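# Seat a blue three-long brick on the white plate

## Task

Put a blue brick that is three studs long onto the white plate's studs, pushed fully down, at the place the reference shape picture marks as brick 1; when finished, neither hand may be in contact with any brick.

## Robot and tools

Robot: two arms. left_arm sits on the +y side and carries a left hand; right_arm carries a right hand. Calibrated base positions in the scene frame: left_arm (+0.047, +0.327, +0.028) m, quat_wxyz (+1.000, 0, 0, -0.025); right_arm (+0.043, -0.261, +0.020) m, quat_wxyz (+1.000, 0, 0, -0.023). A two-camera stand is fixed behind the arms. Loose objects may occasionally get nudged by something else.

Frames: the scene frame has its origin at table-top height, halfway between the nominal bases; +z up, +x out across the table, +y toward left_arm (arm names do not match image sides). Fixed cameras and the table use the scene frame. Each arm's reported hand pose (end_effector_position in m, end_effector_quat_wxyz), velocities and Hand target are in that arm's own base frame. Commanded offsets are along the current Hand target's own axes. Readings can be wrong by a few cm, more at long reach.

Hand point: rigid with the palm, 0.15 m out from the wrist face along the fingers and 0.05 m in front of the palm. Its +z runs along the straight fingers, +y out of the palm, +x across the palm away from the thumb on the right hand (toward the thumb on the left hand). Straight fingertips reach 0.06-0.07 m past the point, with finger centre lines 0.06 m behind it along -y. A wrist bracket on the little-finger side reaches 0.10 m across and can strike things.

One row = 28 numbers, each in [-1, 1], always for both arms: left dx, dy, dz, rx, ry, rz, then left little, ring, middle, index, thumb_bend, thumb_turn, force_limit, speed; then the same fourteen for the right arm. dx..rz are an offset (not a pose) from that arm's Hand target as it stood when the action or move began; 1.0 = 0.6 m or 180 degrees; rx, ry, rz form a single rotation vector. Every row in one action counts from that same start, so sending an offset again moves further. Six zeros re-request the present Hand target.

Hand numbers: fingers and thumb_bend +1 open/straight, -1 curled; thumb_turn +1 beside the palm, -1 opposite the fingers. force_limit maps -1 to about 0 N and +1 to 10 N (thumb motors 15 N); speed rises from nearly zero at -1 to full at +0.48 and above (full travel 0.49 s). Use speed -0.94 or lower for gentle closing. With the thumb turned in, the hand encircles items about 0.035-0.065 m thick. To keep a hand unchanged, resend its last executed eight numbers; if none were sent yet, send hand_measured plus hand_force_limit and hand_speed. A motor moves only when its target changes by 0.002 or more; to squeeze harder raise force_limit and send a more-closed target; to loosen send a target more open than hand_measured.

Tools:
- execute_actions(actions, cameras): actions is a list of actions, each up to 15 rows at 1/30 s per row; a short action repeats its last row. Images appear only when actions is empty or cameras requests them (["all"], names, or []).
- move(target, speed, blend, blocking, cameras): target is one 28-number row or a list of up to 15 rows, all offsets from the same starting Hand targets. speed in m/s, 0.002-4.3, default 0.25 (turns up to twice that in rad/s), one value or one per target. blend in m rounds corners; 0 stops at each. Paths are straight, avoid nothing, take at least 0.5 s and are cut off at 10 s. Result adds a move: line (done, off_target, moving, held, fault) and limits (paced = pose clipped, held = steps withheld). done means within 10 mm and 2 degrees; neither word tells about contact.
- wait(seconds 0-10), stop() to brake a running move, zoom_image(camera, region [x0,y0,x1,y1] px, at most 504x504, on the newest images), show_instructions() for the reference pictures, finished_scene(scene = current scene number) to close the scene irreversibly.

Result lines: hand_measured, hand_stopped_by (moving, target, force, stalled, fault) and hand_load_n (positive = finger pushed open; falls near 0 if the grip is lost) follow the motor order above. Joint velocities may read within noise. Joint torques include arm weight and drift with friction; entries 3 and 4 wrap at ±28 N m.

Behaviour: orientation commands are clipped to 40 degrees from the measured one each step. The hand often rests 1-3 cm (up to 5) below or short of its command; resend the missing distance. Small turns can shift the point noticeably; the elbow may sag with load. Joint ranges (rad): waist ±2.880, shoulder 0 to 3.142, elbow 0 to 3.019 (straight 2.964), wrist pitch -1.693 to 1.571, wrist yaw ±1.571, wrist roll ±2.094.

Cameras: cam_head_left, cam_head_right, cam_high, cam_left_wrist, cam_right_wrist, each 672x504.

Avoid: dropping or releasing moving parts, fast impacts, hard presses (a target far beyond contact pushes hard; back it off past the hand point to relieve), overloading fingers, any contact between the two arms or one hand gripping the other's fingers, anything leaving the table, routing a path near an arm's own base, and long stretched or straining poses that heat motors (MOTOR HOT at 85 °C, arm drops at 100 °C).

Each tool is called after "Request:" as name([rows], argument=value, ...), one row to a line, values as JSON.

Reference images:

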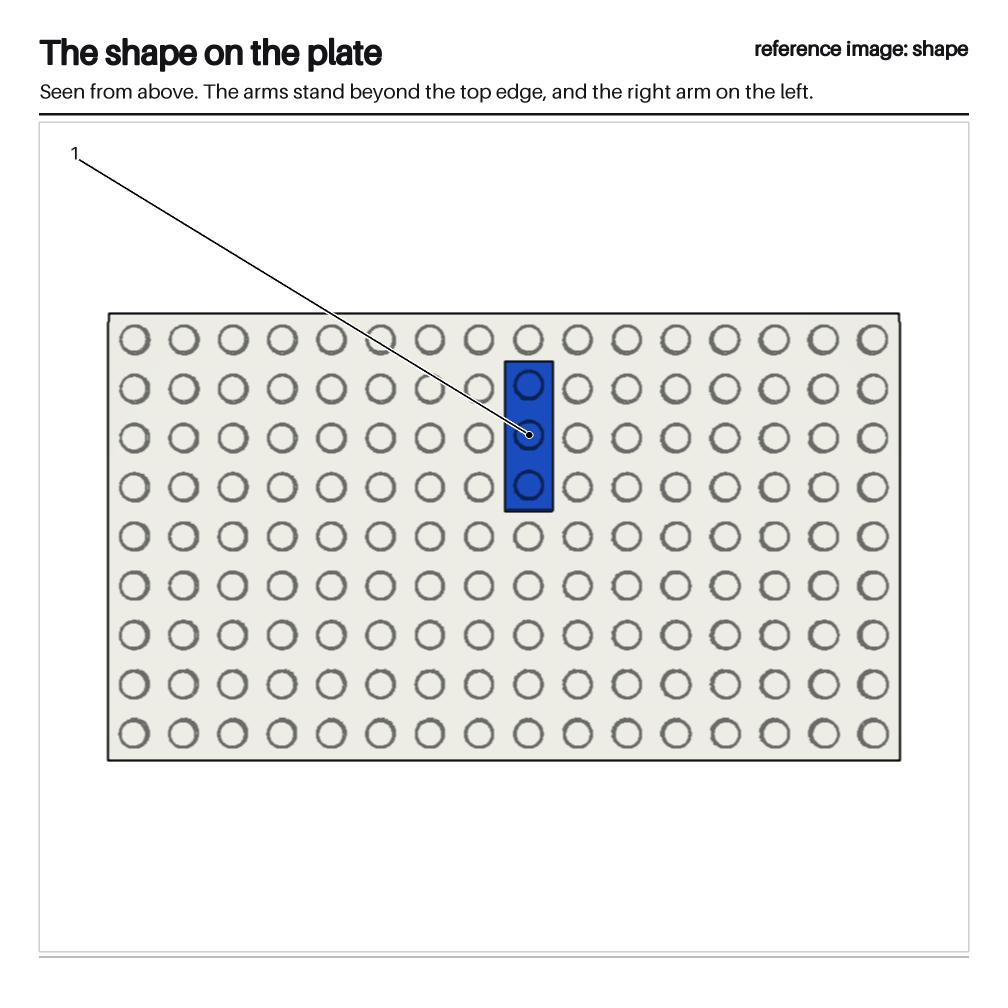

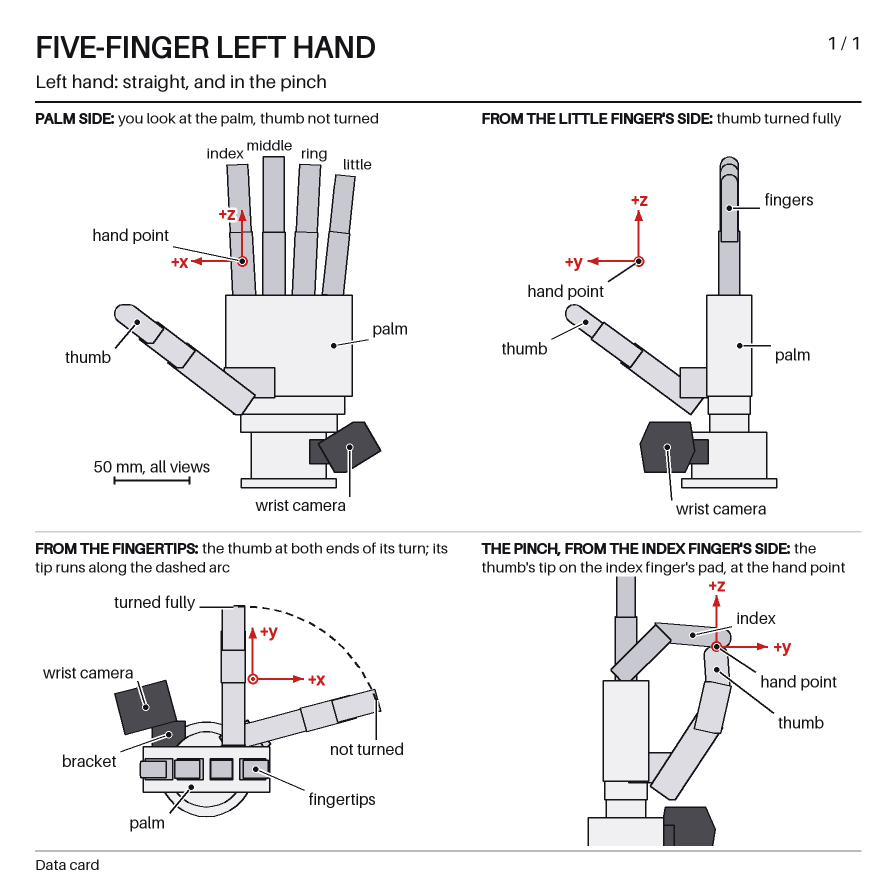

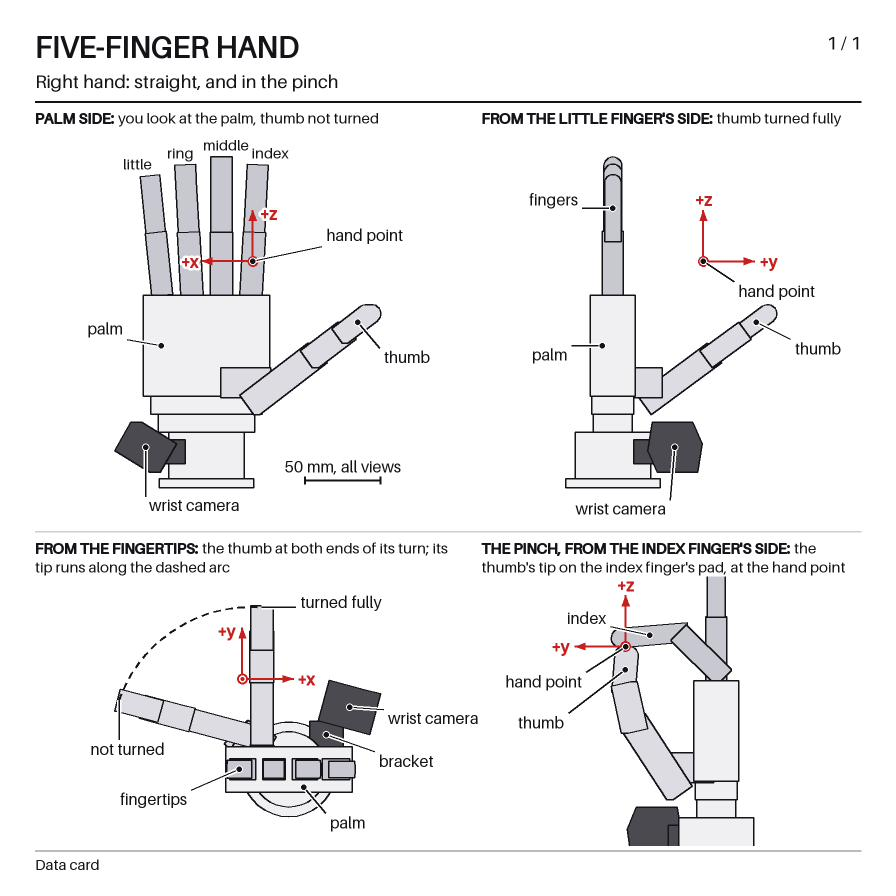

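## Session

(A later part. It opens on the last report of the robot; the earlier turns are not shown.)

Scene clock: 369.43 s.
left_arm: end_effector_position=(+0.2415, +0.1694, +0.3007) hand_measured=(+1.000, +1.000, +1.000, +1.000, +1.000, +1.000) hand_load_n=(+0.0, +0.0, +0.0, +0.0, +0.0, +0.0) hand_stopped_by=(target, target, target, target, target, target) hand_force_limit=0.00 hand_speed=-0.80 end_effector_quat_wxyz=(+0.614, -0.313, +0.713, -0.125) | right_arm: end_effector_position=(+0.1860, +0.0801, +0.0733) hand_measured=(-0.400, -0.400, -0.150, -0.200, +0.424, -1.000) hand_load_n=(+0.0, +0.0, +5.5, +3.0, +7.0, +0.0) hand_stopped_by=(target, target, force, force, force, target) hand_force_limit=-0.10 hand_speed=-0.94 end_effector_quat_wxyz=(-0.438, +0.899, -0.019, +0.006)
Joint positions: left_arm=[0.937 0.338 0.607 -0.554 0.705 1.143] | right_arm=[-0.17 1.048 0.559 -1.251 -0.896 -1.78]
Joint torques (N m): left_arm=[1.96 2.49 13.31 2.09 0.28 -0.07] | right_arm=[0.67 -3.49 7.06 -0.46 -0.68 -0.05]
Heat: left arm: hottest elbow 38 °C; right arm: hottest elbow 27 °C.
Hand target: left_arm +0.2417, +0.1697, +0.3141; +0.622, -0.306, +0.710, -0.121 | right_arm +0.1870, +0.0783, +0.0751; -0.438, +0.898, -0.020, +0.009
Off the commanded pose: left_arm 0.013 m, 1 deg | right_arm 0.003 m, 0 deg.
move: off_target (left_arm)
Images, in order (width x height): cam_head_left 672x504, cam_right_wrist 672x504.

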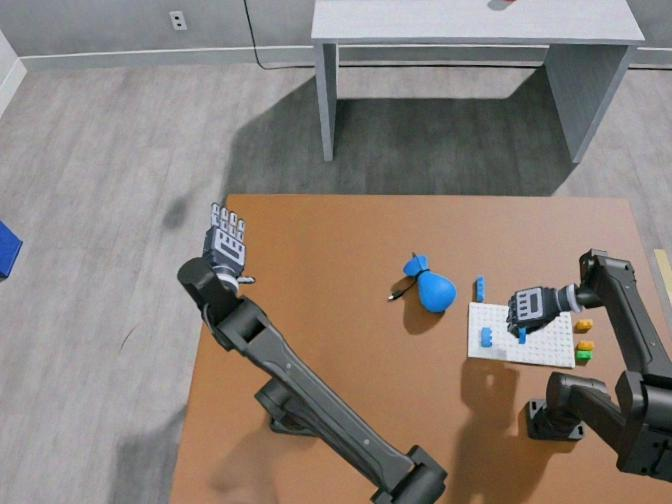

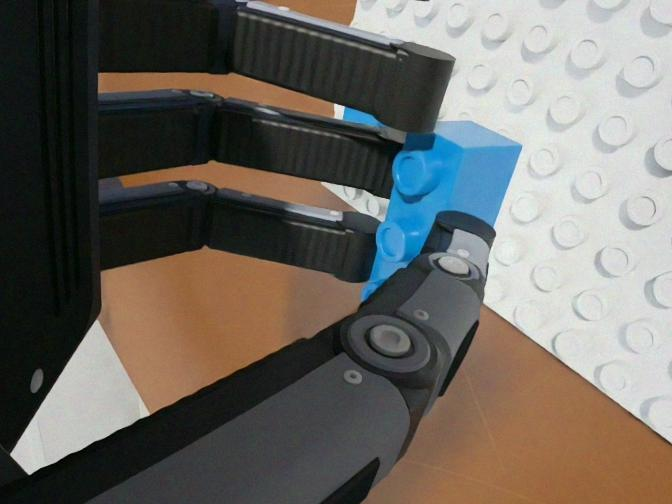

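Request:
move([
  [0,0,0,0,0,0,1,1,1,1,1,1,0,-0.8,0.0118,0.0429,0.0307,0,0,0,-0.4,-0.4,-0.25,-0.3,0.4,-1,-0.1,-0.94],
  [0,0,0,0,0,0,1,1,1,1,1,1,0,-0.8,-0.0182,0.0437,0.0297,0,0,0,-0.4,-0.4,-0.25,-0.3,0.4,-1,-0.1,-0.94],
  [0,0,0,0,0,0,1,1,1,1,1,1,0,-0.8,0.0051,0.0431,0.0305,0,0,0,-0.4,-0.4,-0.25,-0.3,0.4,-1,-0.1,-0.94],
  [0,0,0,0,0,0,1,1,1,1,1,1,0,-0.8,-0.0116,0.0435,0.0299,0,0,0,-0.4,-0.4,-0.25,-0.3,0.4,-1,-0.1,-0.94],
  [0,0,0,0,0,0,1,1,1,1,1,1,0,-0.8,-0.0016,0.0432,0.0302,0,0,0,-0.4,-0.4,-0.25,-0.3,0.4,-1,-0.1,-0.94],
  [0,0,0,0,0,0,1,1,1,1,1,1,0,-0.8,-0.0049,0.0433,0.0301,0,0,0,-0.4,-0.4,-0.25,-0.3,0.4,-1,-0.1,-0.94],
], speed=0.08, cameras=["cam_right_wrist", "cam_head_left"])

Request:
zoom_image(camera="cam_head_left", region=[496, 322, 546, 372])

Scene clock: 374.77 s.
left_arm: end_effector_position=(+0.2415, +0.1694, +0.3007) hand_measured=(+1.000, +1.000, +1.000, +1.000, +1.000, +1.000) hand_load_n=(+0.0, +0.0, +0.0, +0.0, +0.0, +0.0) hand_stopped_by=(target, target, target, target, target, target) hand_force_limit=0.00 hand_speed=-0.80 end_effector_quat_wxyz=(+0.614, -0.313, +0.713, -0.125) | right_arm: end_effector_position=(+0.1774, +0.0783, +0.0397) hand_measured=(-0.400, -0.400, -0.150, -0.200, +0.424, -1.000) hand_load_n=(+0.0, +0.0, +5.0, +3.0, +7.0, +0.5) hand_stopped_by=(target, target, force, force, force, target) hand_force_limit=-0.10 hand_speed=-0.94 end_effector_quat_wxyz=(-0.439, +0.898, -0.021, +0.004)
Joint positions: left_arm=[0.937 0.338 0.607 -0.554 0.705 1.143] | right_arm=[-0.187 1.103 0.487 -1.151 -0.894 -1.806]
Joint torques (N m): left_arm=[1.55 2.73 13.15 1.95 0.17 0] | right_arm=[1.26 -2.96 7.45 -0.25 -0.67 0.07]
Heat: left arm: hottest elbow 38 °C; right arm: hottest elbow 27 °C.
Hand target: left_arm +0.2417, +0.1697, +0.3141; +0.622, -0.306, +0.710, -0.121 | right_arm +0.1841, +0.0766, +0.0435; -0.438, +0.899, -0.019, +0.009
Off the commanded pose: left_arm 0.013 m, 1 deg | right_arm 0.008 m, 1 deg.
move: off_target (left_arm)
Images, in order (width x height): cam_head_left 672x504, cam_right_wrist 672x504.

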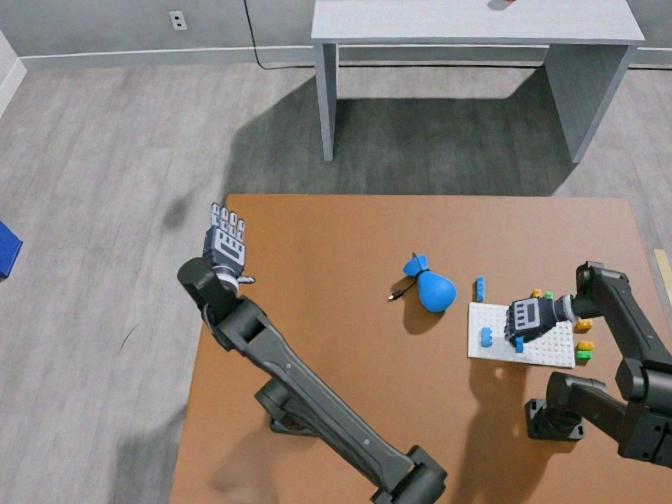

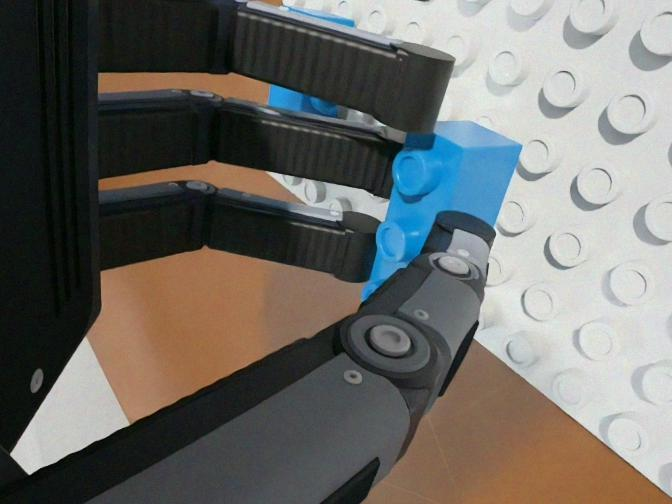

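Scaled by 10.080 from the camera's 672x504 image, which has a finer 960x720 frame.

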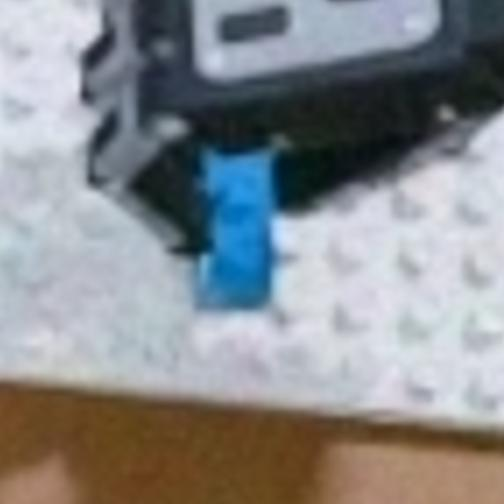

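Request:
move([
  [0,0,0,0,0,0,1,1,1,1,1,1,0,-0.8,0.0167,0.0147,0.0110,0,0,0,-0.4,-0.4,-0.25,-0.3,0.4,-1,-0.1,-0.94],
  [0,0,0,0,0,0,1,1,1,1,1,1,0,-0.8,-0.0133,0.0155,0.0100,0,0,0,-0.4,-0.4,-0.25,-0.3,0.4,-1,-0.1,-0.94],
  [0,0,0,0,0,0,1,1,1,1,1,1,0,-0.8,0.0100,0.0149,0.0107,0,0,0,-0.4,-0.4,-0.25,-0.3,0.4,-1,-0.1,-0.94],
  [0,0,0,0,0,0,1,1,1,1,1,1,0,-0.8,-0.0067,0.0153,0.0102,0,0,0,-0.4,-0.4,-0.25,-0.3,0.4,-1,-0.1,-0.94],
  [0,0,0,0,0,0,1,1,1,1,1,1,0,-0.8,0.0033,0.0150,0.0105,0,0,0,-0.4,-0.4,-0.25,-0.3,0.4,-1,-0.1,-0.94],
  [0,0,0,0,0,0,1,1,1,1,1,1,0,-0.8,0,0.0151,0.0104,0,0,0,-0.4,-0.4,-0.25,-0.3,0.4,-1,-0.1,-0.94],
], speed=0.08, cameras=["cam_right_wrist", "cam_head_left"])

Request:
zoom_image(camera="cam_head_left", region=[496, 322, 546, 372])

Request:
zoom_image(camera="cam_right_wrist", region=[300, 60, 630, 360])

Scene clock: 378.50 s.
left_arm: end_effector_position=(+0.2415, +0.1694, +0.3007) hand_measured=(+1.000, +1.000, +1.000, +1.000, +1.000, +1.000) hand_load_n=(-0.5, +0.0, +0.0, +0.0, +0.0, +0.0) hand_stopped_by=(target, target, target, target, target, target) hand_force_limit=0.00 hand_speed=-0.80 end_effector_quat_wxyz=(+0.614, -0.313, +0.713, -0.125) | right_arm: end_effector_position=(+0.1767, +0.0778, +0.0292) hand_measured=(-0.400, -0.400, -0.150, -0.200, +0.424, -1.000) hand_load_n=(+0.0, +0.5, +5.5, +2.5, +7.0, +0.5) hand_stopped_by=(target, target, force, force, force, target) hand_force_limit=-0.10 hand_speed=-0.94 end_effector_quat_wxyz=(-0.440, +0.898, -0.021, +0.003)
Joint positions: left_arm=[0.937 0.338 0.607 -0.554 0.705 1.143] | right_arm=[-0.19 1.13 0.47 -1.112 -0.894 -1.811]
Joint torques (N m): left_arm=[1.73 1.79 13.26 2.06 0.16 -0.04] | right_arm=[1.44 -3.25 7.21 -0.16 -0.65 0.07]
Heat: left arm: hottest elbow 38 °C; right arm: hottest elbow 27 °C.
Hand target: left_arm +0.2417, +0.1697, +0.3141; +0.622, -0.306, +0.710, -0.121 | right_arm +0.1840, +0.0759, +0.0325; -0.438, +0.899, -0.020, +0.009
Off the commanded pose: left_arm 0.013 m, 1 deg | right_arm 0.008 m, 1 deg.
move: off_target (left_arm)
Images, in order (width x height): cam_head_left 672x504, cam_right_wrist 672x504.

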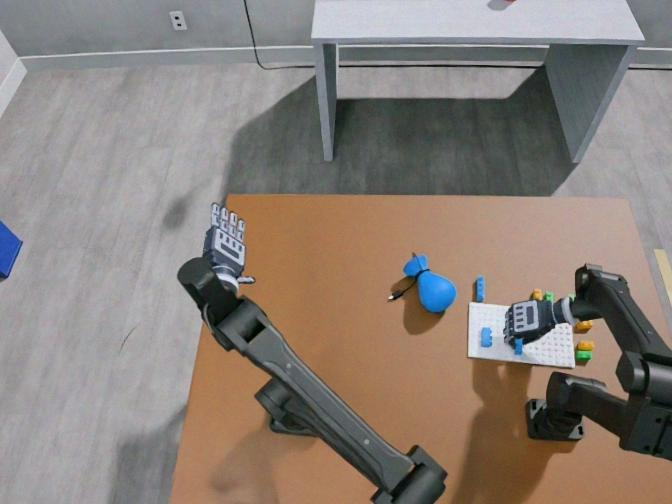

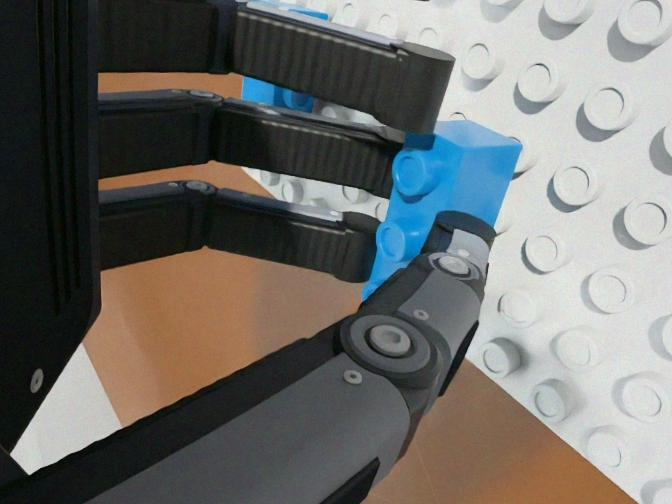

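Scaled by 10.080 from the camera's 672x504 image, which has a finer 960x720 frame.

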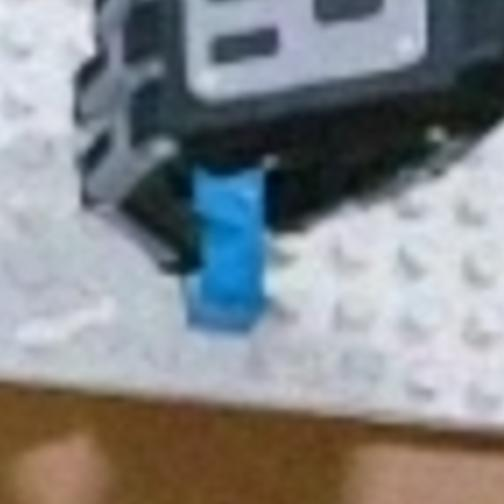

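Scaled by 1.527 from the camera's 672x504 image, which has a finer 960x720 frame.

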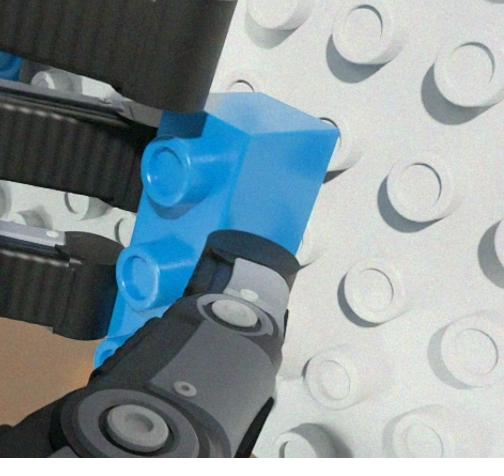

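Request:
zoom_image(camera="cam_right_wrist", region=[370, 90, 570, 240])

Scaled by 2.520 from the camera's 672x504 image, which has a finer 960x720 frame.

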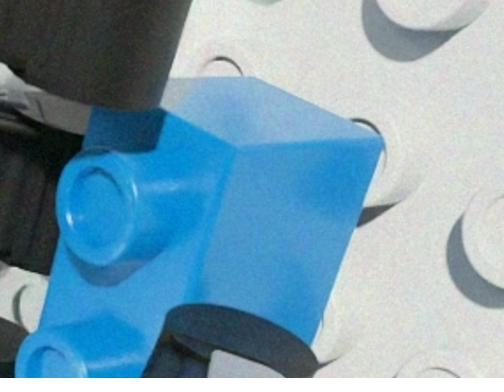

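Request:
zoom_image(camera="cam_head_left", region=[508, 332, 532, 358])

Request:
zoom_image(camera="cam_head_left", region=[480, 310, 560, 390])

Scaled by 19.385 from the camera's 672x504 image, which has a finer 960x720 frame.

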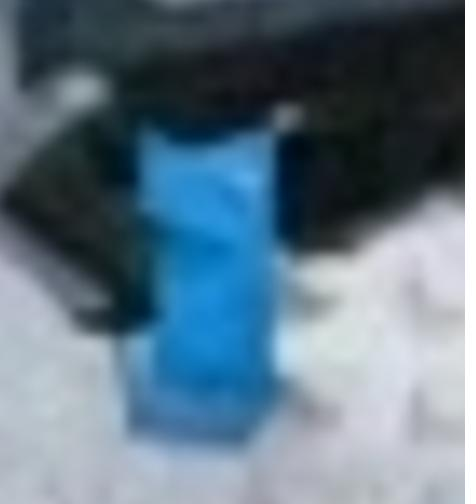

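Scaled by 6.300 from the camera's 672x504 image, which has a finer 960x720 frame.

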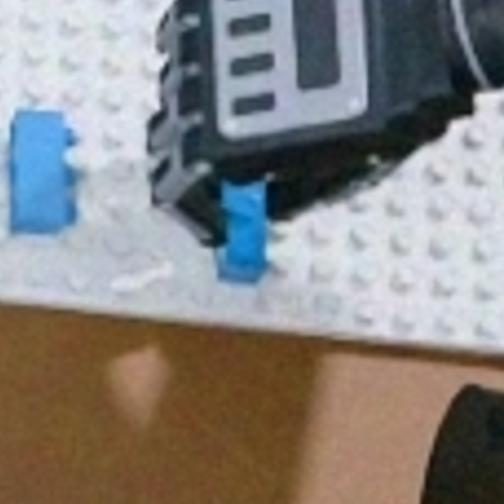

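Request:
move([
  [0,0,0,0,0,0,1,1,1,1,1,1,0,-0.8,0.0197,0.0063,0.0038,0,0,0,-0.4,-0.4,-0.25,-0.3,0.4,-1,-0.1,-0.94],
  [0,0,0,0,0,0,1,1,1,1,1,1,0,-0.8,-0.0102,0.0071,0.0029,0,0,0,-0.4,-0.4,-0.25,-0.3,0.4,-1,-0.1,-0.94],
  [0,0,0,0,0,0,1,1,1,1,1,1,0,-0.8,0.0131,0.0065,0.0036,0,0,0,-0.4,-0.4,-0.25,-0.3,0.4,-1,-0.1,-0.94],
  [0,0,0,0,0,0,1,1,1,1,1,1,0,-0.8,-0.0036,0.0069,0.0031,0,0,0,-0.4,-0.4,-0.25,-0.3,0.4,-1,-0.1,-0.94],
  [0,0,0,0,0,0,1,1,1,1,1,1,0,-0.8,0.0064,0.0066,0.0034,0,0,0,-0.4,-0.4,-0.25,-0.3,0.4,-1,-0.1,-0.94],
  [0,0,0,0,0,0,1,1,1,1,1,1,0,-0.8,0.0031,0.0067,0.0033,0,0,0,-0.4,-0.4,-0.25,-0.3,0.4,-1,-0.1,-0.94],
], speed=0.08, cameras=["cam_right_wrist", "cam_head_left"])

Request:
zoom_image(camera="cam_head_left", region=[496, 322, 546, 372])

Request:
zoom_image(camera="cam_right_wrist", region=[370, 60, 620, 310])

Scene clock: 387.20 s.
left_arm: end_effector_position=(+0.2415, +0.1694, +0.3007) hand_measured=(+1.000, +1.000, +1.000, +1.000, +1.000, +1.000) hand_load_n=(+0.0, +0.0, +0.0, +0.0, +0.0, +0.0) hand_stopped_by=(target, target, target, target, target, target) hand_force_limit=0.00 hand_speed=-0.80 end_effector_quat_wxyz=(+0.614, -0.313, +0.713, -0.125) | right_arm: end_effector_position=(+0.1802, +0.0770, +0.0272) hand_measured=(-0.400, -0.400, -0.150, -0.200, +0.424, -1.000) hand_load_n=(+0.5, +0.0, +5.5, +1.5, +6.0, +1.0) hand_stopped_by=(target, target, force, force, force, target) hand_force_limit=-0.10 hand_speed=-0.94 end_effector_quat_wxyz=(-0.441, +0.897, -0.024, +0.003)
Joint positions: left_arm=[0.937 0.338 0.607 -0.554 0.705 1.143] | right_arm=[-0.193 1.149 0.475 -1.099 -0.897 -1.808]
Joint torques (N m): left_arm=[1.85 2.02 13.39 2.22 0.19 -0.02] | right_arm=[1.38 -3.14 6.69 -0.02 -0.53 -0.01]
Heat: left arm: hottest elbow 38 °C; right arm: hottest elbow 27 °C.
Hand target: left_arm +0.2417, +0.1697, +0.3141; +0.622, -0.306, +0.710, -0.121 | right_arm +0.1859, +0.0749, +0.0281; -0.439, +0.898, -0.020, +0.009
Off the commanded pose: left_arm 0.013 m, 1 deg | right_arm 0.006 m, 1 deg.
move: off_target (left_arm)
Images, in order (width x height): cam_head_left 672x504, cam_right_wrist 672x504.

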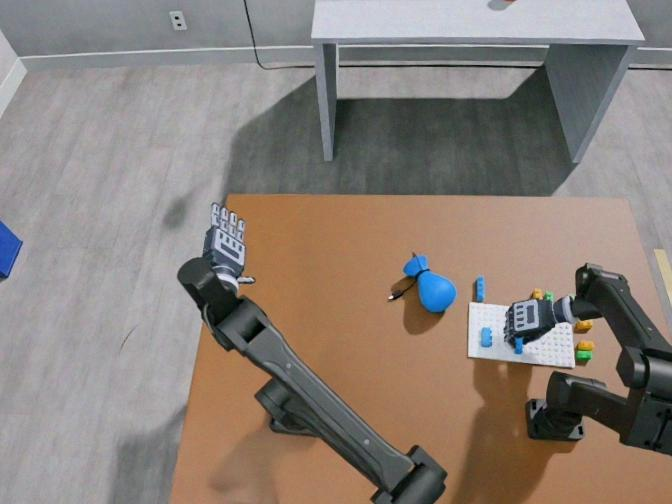

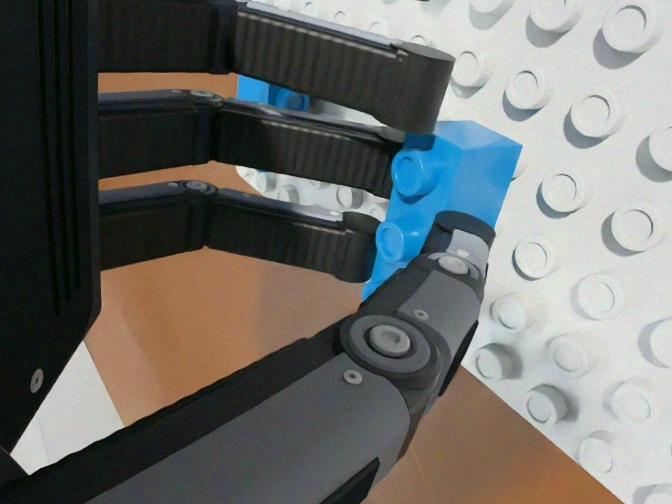

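Scaled by 10.080 from the camera's 672x504 image, which has a finer 960x720 frame.

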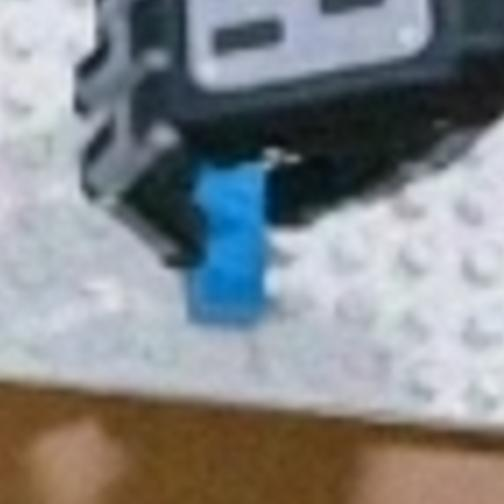

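Scaled by 2.016 from the camera's 672x504 image, which has a finer 960x720 frame.

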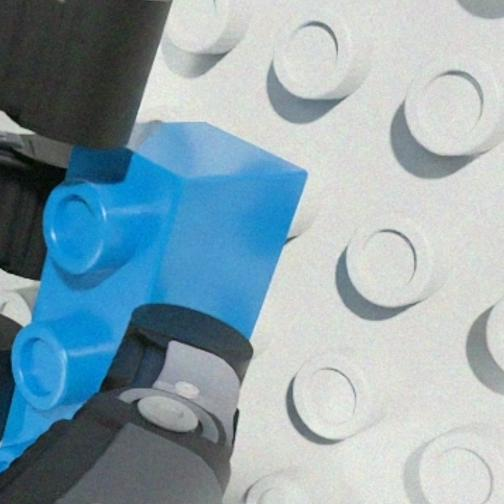

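Request:
move(target=[0,0,0,0,0,0,1,1,1,1,1,1,0,-0.8,-0.0033,0.0073,0.0017,0,0,0,-0.4,-0.4,-0.25,-0.3,0.4,-1,-0.1,-0.94], speed=0.05)

Request:
move(target=[0,0,0,0,0,0,1,1,1,1,1,1,0,-0.8,-0.0033,0.0073,0.0017,0,0,0,-0.4,-0.4,-0.25,-0.3,0.4,-1,-0.1,-0.94], speed=0.05, cameras=["cam_right_wrist", "cam_head_left"])

Request:
zoom_image(camera="cam_right_wrist", region=[370, 60, 620, 310])

Request:
zoom_image(camera="cam_head_left", region=[496, 322, 546, 372])

Scene clock: 389.63 s.
left_arm: end_effector_position=(+0.2415, +0.1694, +0.3007) hand_measured=(+1.000, +1.000, +1.000, +1.000, +1.000, +1.000) hand_load_n=(+0.0, +0.0, +0.0, +0.0, +0.0, +0.0) hand_stopped_by=(target, target, target, target, target, target) hand_force_limit=0.00 hand_speed=-0.80 end_effector_quat_wxyz=(+0.614, -0.313, +0.713, -0.125) | right_arm: end_effector_position=(+0.1804, +0.0763, +0.0269) hand_measured=(-0.400, -0.400, -0.150, -0.200, +0.424, -1.000) hand_load_n=(+0.0, +0.0, +6.0, +1.5, +5.5, +1.0) hand_stopped_by=(target, target, force, force, force, target) hand_force_limit=-0.10 hand_speed=-0.94 end_effector_quat_wxyz=(-0.441, +0.897, -0.025, +0.004)
Joint positions: left_arm=[0.937 0.338 0.607 -0.554 0.705 1.143] | right_arm=[-0.197 1.15 0.475 -1.099 -0.896 -1.81]
Joint torques (N m): left_arm=[1.9 2.67 13.23 2.06 0.16 -0.02] | right_arm=[0.67 -2.55 6.06 0.17 -0.45 -0.14]
Heat: left arm: hottest elbow 38 °C; right arm: hottest elbow 27 °C.
Hand target: left_arm +0.2417, +0.1697, +0.3141; +0.622, -0.306, +0.710, -0.121 | right_arm +0.1838, +0.0731, +0.0240; -0.438, +0.899, -0.020, +0.009
Off the commanded pose: left_arm 0.013 m, 1 deg | right_arm 0.005 m, 1 deg.
move: off_target (left_arm)

Scene clock: 390.37 s.
left_arm: end_effector_position=(+0.2415, +0.1694, +0.3007) hand_measured=(+1.000, +1.000, +1.000, +1.000, +1.000, +1.000) hand_load_n=(+0.0, +0.0, +0.0, +0.0, +0.0, +0.0) hand_stopped_by=(target, target, target, target, target, target) hand_force_limit=0.00 hand_speed=-0.80 end_effector_quat_wxyz=(+0.614, -0.313, +0.713, -0.125) | right_arm: end_effector_position=(+0.1806, +0.0759, +0.0264) hand_measured=(-0.400, -0.400, -0.150, -0.200, +0.424, -1.000) hand_load_n=(+0.0, +0.0, +6.0, +1.5, +5.5, +1.0) hand_stopped_by=(target, target, force, force, force, target) hand_force_limit=-0.10 hand_speed=-0.94 end_effector_quat_wxyz=(-0.442, +0.896, -0.028, +0.003)
Joint positions: left_arm=[0.937 0.338 0.607 -0.554 0.705 1.143] | right_arm=[-0.203 1.156 0.475 -1.099 -0.9 -1.812]
Joint torques (N m): left_arm=[2.2 2.2 13.37 2.18 0.21 0.03] | right_arm=[0.32 -2.32 5.41 0.29 -0.22 -0.28]
Heat: left arm: hottest elbow 38 °C; right arm: hottest elbow 27 °C.
Hand target: left_arm +0.2417, +0.1697, +0.3141; +0.622, -0.306, +0.710, -0.121 | right_arm +0.1817, +0.0713, +0.0199; -0.438, +0.899, -0.020, +0.009
Off the commanded pose: left_arm 0.013 m, 1 deg | right_arm 0.008 m, 1 deg.
move: off_target (left_arm)
Images, in order (width x height): cam_head_left 672x504, cam_right_wrist 672x504.

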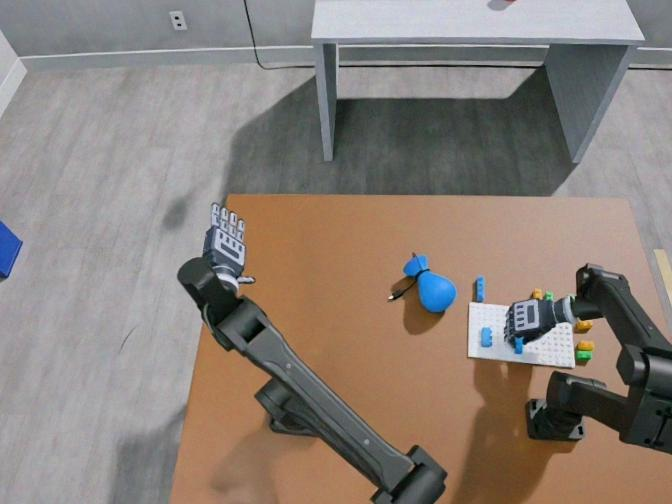

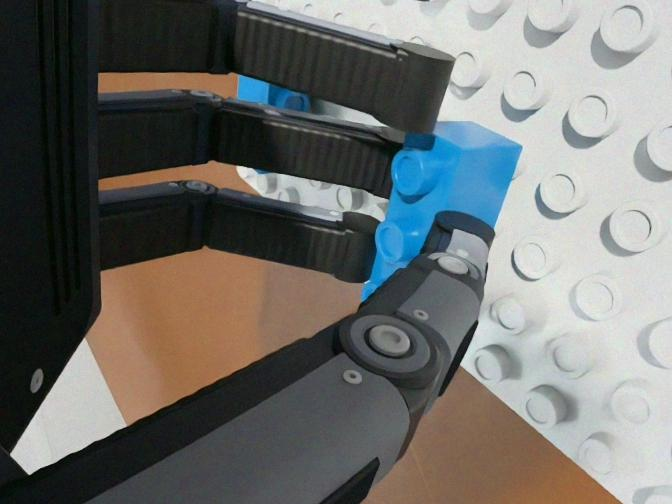

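Scaled by 2.016 from the camera's 672x504 image, which has a finer 960x720 frame.

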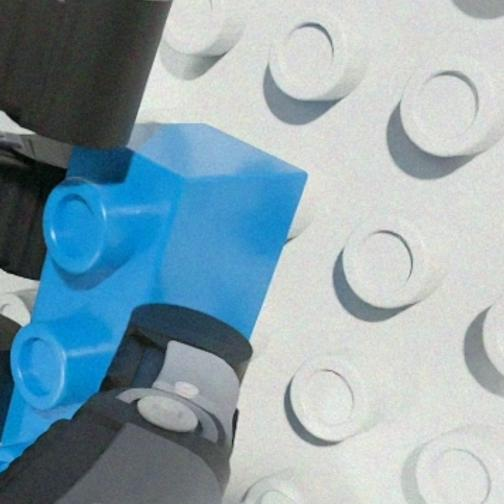

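Scaled by 10.080 from the camera's 672x504 image, which has a finer 960x720 frame.

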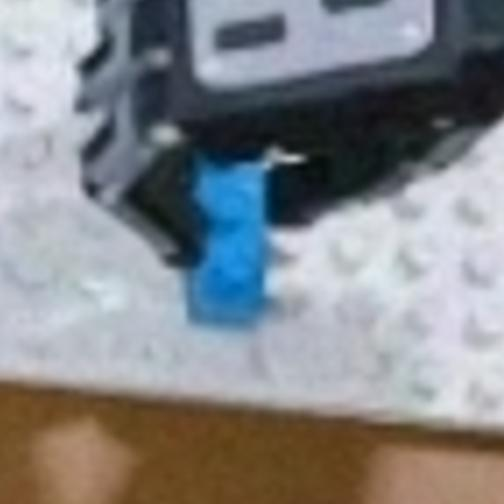

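Request:
zoom_image(camera="cam_head_left", region=[508, 334, 532, 360])

Request:
zoom_image(camera="cam_right_wrist", region=[400, 60, 560, 220])

Scaled by 19.385 from the camera's 672x504 image, which has a finer 960x720 frame.

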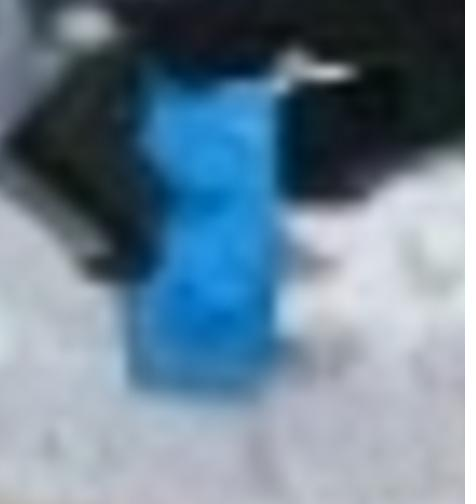

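Scaled by 3.150 from the camera's 672x504 image, which has a finer 960x720 frame.

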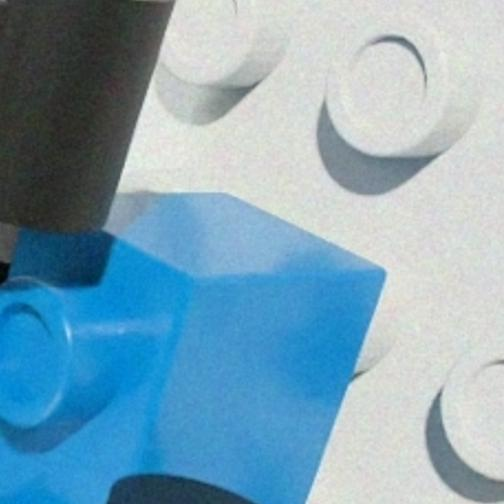

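Request:
wait(seconds=0.2, cameras=["cam_head_left", "cam_head_right", "cam_high"])

Request:
zoom_image(camera="cam_head_right", region=[440, 290, 540, 370])

Scene clock: 392.37 s.
left_arm: end_effector_position=(+0.2415, +0.1694, +0.3007) hand_measured=(+1.000, +1.000, +1.000, +1.000, +1.000, +1.000) hand_load_n=(+0.0, +0.0, +0.0, +0.0, +0.0, +0.0) hand_stopped_by=(target, target, target, target, target, target) hand_force_limit=0.00 hand_speed=-0.80 end_effector_quat_wxyz=(+0.614, -0.313, +0.713, -0.125) | right_arm: end_effector_position=(+0.1807, +0.0758, +0.0264) hand_measured=(-0.400, -0.400, -0.150, -0.200, +0.424, -1.000) hand_load_n=(+0.0, +0.0, +5.5, +1.5, +5.0, +0.5) hand_stopped_by=(target, target, force, force, force, target) hand_force_limit=-0.10 hand_speed=-0.94 end_effector_quat_wxyz=(-0.442, +0.896, -0.028, +0.004)
Joint positions: left_arm=[0.937 0.338 0.607 -0.554 0.705 1.143] | right_arm=[-0.203 1.156 0.475 -1.099 -0.9 -1.812]
Joint torques (N m): left_arm=[2.32 2.73 13.09 2.19 0.21 0.01] | right_arm=[0.38 -2.49 5.39 0.34 -0.22 -0.28]
Heat: left arm: hottest elbow 38 °C; right arm: hottest elbow 27 °C.
Hand target: left_arm +0.2417, +0.1697, +0.3141; +0.622, -0.306, +0.710, -0.121 | right_arm +0.1817, +0.0713, +0.0200; -0.438, +0.899, -0.020, +0.009
Off the commanded pose: left_arm 0.013 m, 1 deg | right_arm 0.008 m, 1 deg.
wait: 0.20 s; at rest from the start
Images, in order (width x height): cam_head_left 672x504, cam_head_right 672x504, cam_high 672x504.

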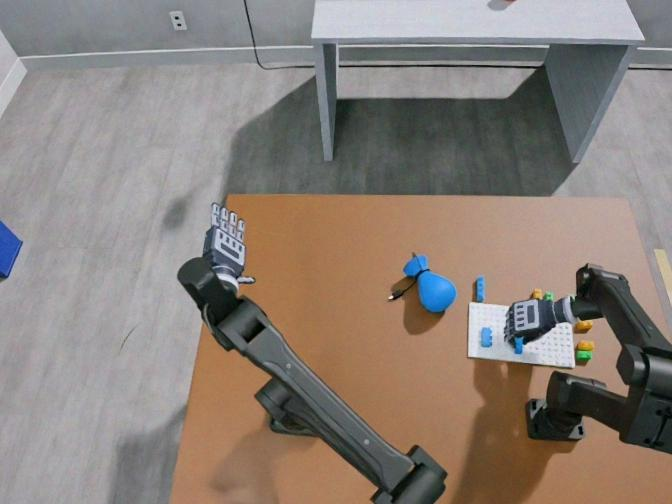

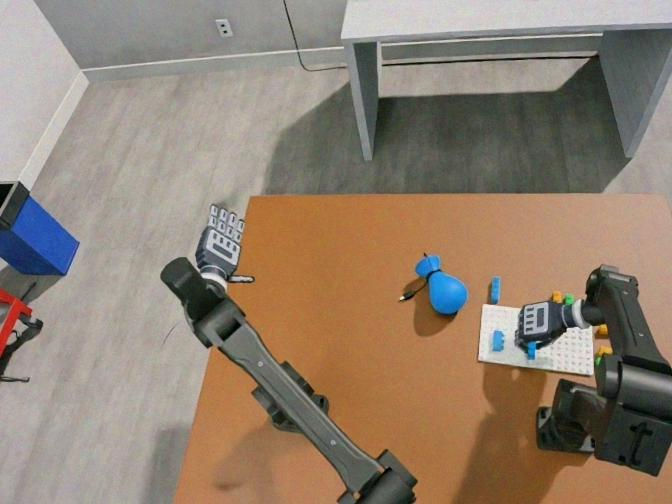

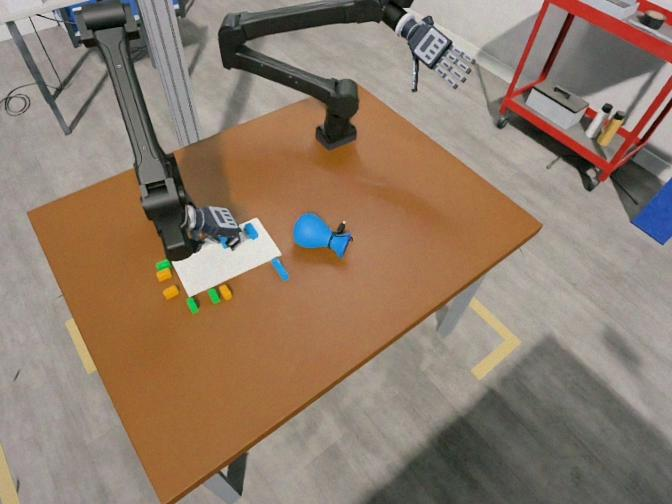

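Scaled by 5.040 from the camera's 672x504 image, which has a finer 960x720 frame.

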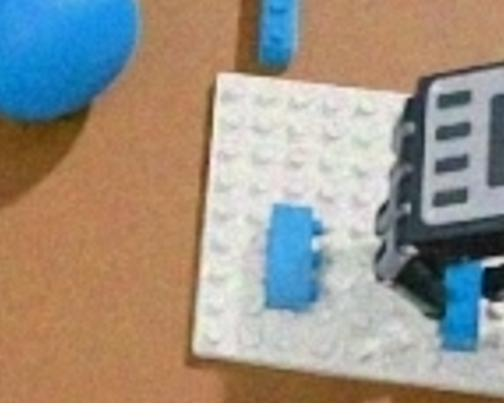

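Request:
move(target=[0,0,0,0,0,0,1,1,1,1,1,1,0,-0.8,0,-0.0066,-0.0051,0,0,0,-0.4,-0.4,-0.25,-0.3,0.4,-1,-0.1,-0.94], speed=0.05)

Request:
execute_actions([
  [[0,0,0,0,0,0,1,1,1,1,1,1,0,-0.8,0,0,0,0,0,0,-0.4,-0.4,-0.25,-0.3,0.85,-1,-0.1,-0.5]],
  [[0,0,0,0,0,0,1,1,1,1,1,1,0,-0.8,0,0,0,0,0,0,-0.4,-0.4,-0.25,-0.3,0.85,-1,-0.1,-0.5]],
], cameras=["cam_right_wrist", "cam_head_left"])

Request:
zoom_image(camera="cam_right_wrist", region=[330, 60, 620, 310])

Request:
zoom_image(camera="cam_head_left", region=[496, 322, 546, 372])

Scene clock: 396.87 s.
left_arm: end_effector_position=(+0.2415, +0.1694, +0.3007) hand_measured=(+1.000, +1.000, +1.000, +1.000, +1.000, +1.000) hand_load_n=(+0.0, +0.0, +0.0, +0.0, +0.0, +0.0) hand_stopped_by=(target, target, target, target, target, target) hand_force_limit=0.00 hand_speed=-0.80 end_effector_quat_wxyz=(+0.614, -0.313, +0.713, -0.125) | right_arm: end_effector_position=(+0.1800, +0.0758, +0.0265) hand_measured=(-0.400, -0.400, -0.150, -0.200, +0.424, -1.000) hand_load_n=(+0.0, +0.0, +5.5, +1.5, +5.5, +1.0) hand_stopped_by=(target, target, force, force, force, target) hand_force_limit=-0.10 hand_speed=-0.94 end_effector_quat_wxyz=(-0.443, +0.896, -0.025, +0.004)
Joint positions: left_arm=[0.937 0.338 0.607 -0.554 0.705 1.143] | right_arm=[-0.204 1.156 0.475 -1.105 -0.9 -1.823]
Joint torques (N m): left_arm=[2.14 2.02 13.31 1.89 0.23 0.04] | right_arm=[0.56 -3.6 5.98 -0.28 -0.22 -0.15]
Heat: left arm: hottest elbow 38 °C; right arm: hottest elbow 27 °C.
Hand target: left_arm +0.2417, +0.1697, +0.3141; +0.622, -0.306, +0.710, -0.121 | right_arm +0.1817, +0.0713, +0.0250; -0.438, +0.899, -0.020, +0.009
Off the commanded pose: left_arm 0.013 m, 1 deg | right_arm 0.005 m, 1 deg.
move: off_target (left_arm)

Scene clock: 398.07 s.
left_arm: end_effector_position=(+0.2415, +0.1694, +0.3007) hand_measured=(+1.000, +1.000, +1.000, +1.000, +1.000, +1.000) hand_load_n=(+0.0, +0.0, +0.0, +0.0, +0.0, +0.0) hand_stopped_by=(target, target, target, target, target, target) hand_force_limit=0.00 hand_speed=-0.80 end_effector_quat_wxyz=(+0.614, -0.313, +0.713, -0.125) | right_arm: end_effector_position=(+0.1804, +0.0736, +0.0251) hand_measured=(-0.400, -0.400, -0.150, -0.200, +0.850, -1.000) hand_load_n=(+0.0, +0.0, +0.0, +0.0, +0.0, +0.0) hand_stopped_by=(target, target, force, force, target, target) hand_force_limit=-0.10 hand_speed=-0.50 end_effector_quat_wxyz=(-0.439, +0.898, -0.019, +0.006)
Joint positions: left_arm=[0.937 0.338 0.607 -0.554 0.705 1.143] | right_arm=[-0.206 1.156 0.475 -1.105 -0.891 -1.838]
Joint torques (N m): left_arm=[2.55 1.26 13.14 1.91 0.15 0.02] | right_arm=[0.67 -3.37 6 -0.24 -0.59 -0.02]
Heat: left arm: hottest elbow 38 °C; right arm: hottest elbow 27 °C.
Hand target: left_arm +0.2417, +0.1697, +0.3141; +0.622, -0.306, +0.710, -0.121 | right_arm +0.1817, +0.0714, +0.0250; -0.438, +0.898, -0.020, +0.009
Off the commanded pose: left_arm 0.013 m, 1 deg | right_arm 0.003 m, 0 deg.
Images, in order (width x height): cam_head_left 672x504, cam_right_wrist 672x504.

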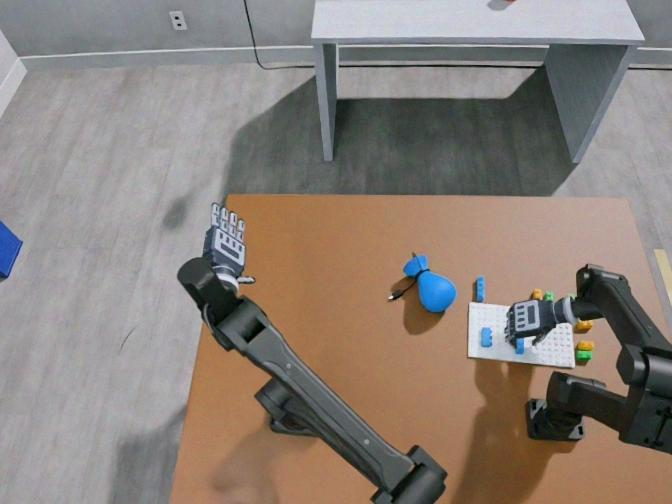

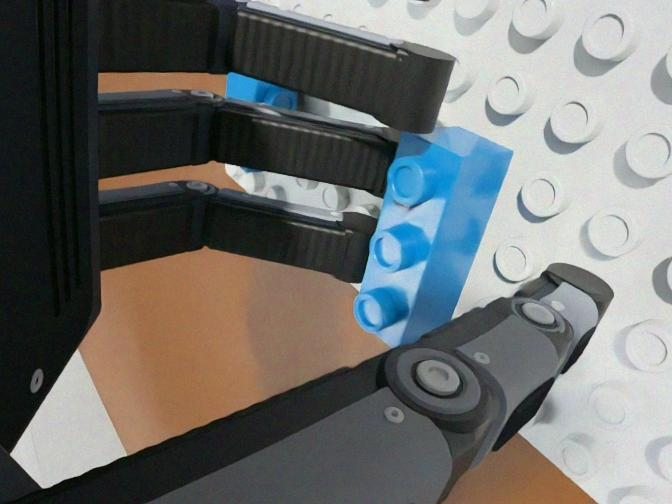

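Scaled by 1.738 from the camera's 672x504 image, which has a finer 960x720 frame.

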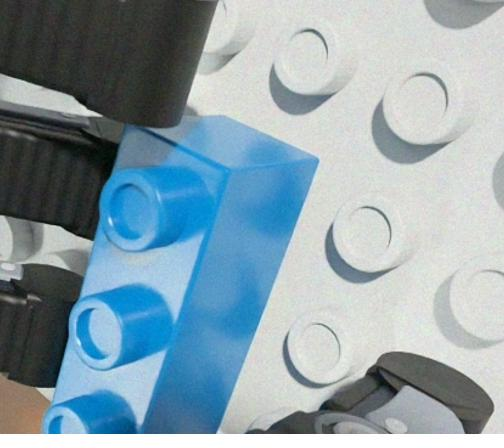

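Scaled by 10.080 from the camera's 672x504 image, which has a finer 960x720 frame.

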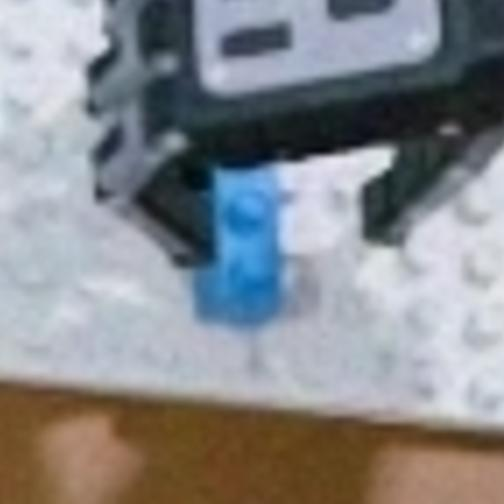

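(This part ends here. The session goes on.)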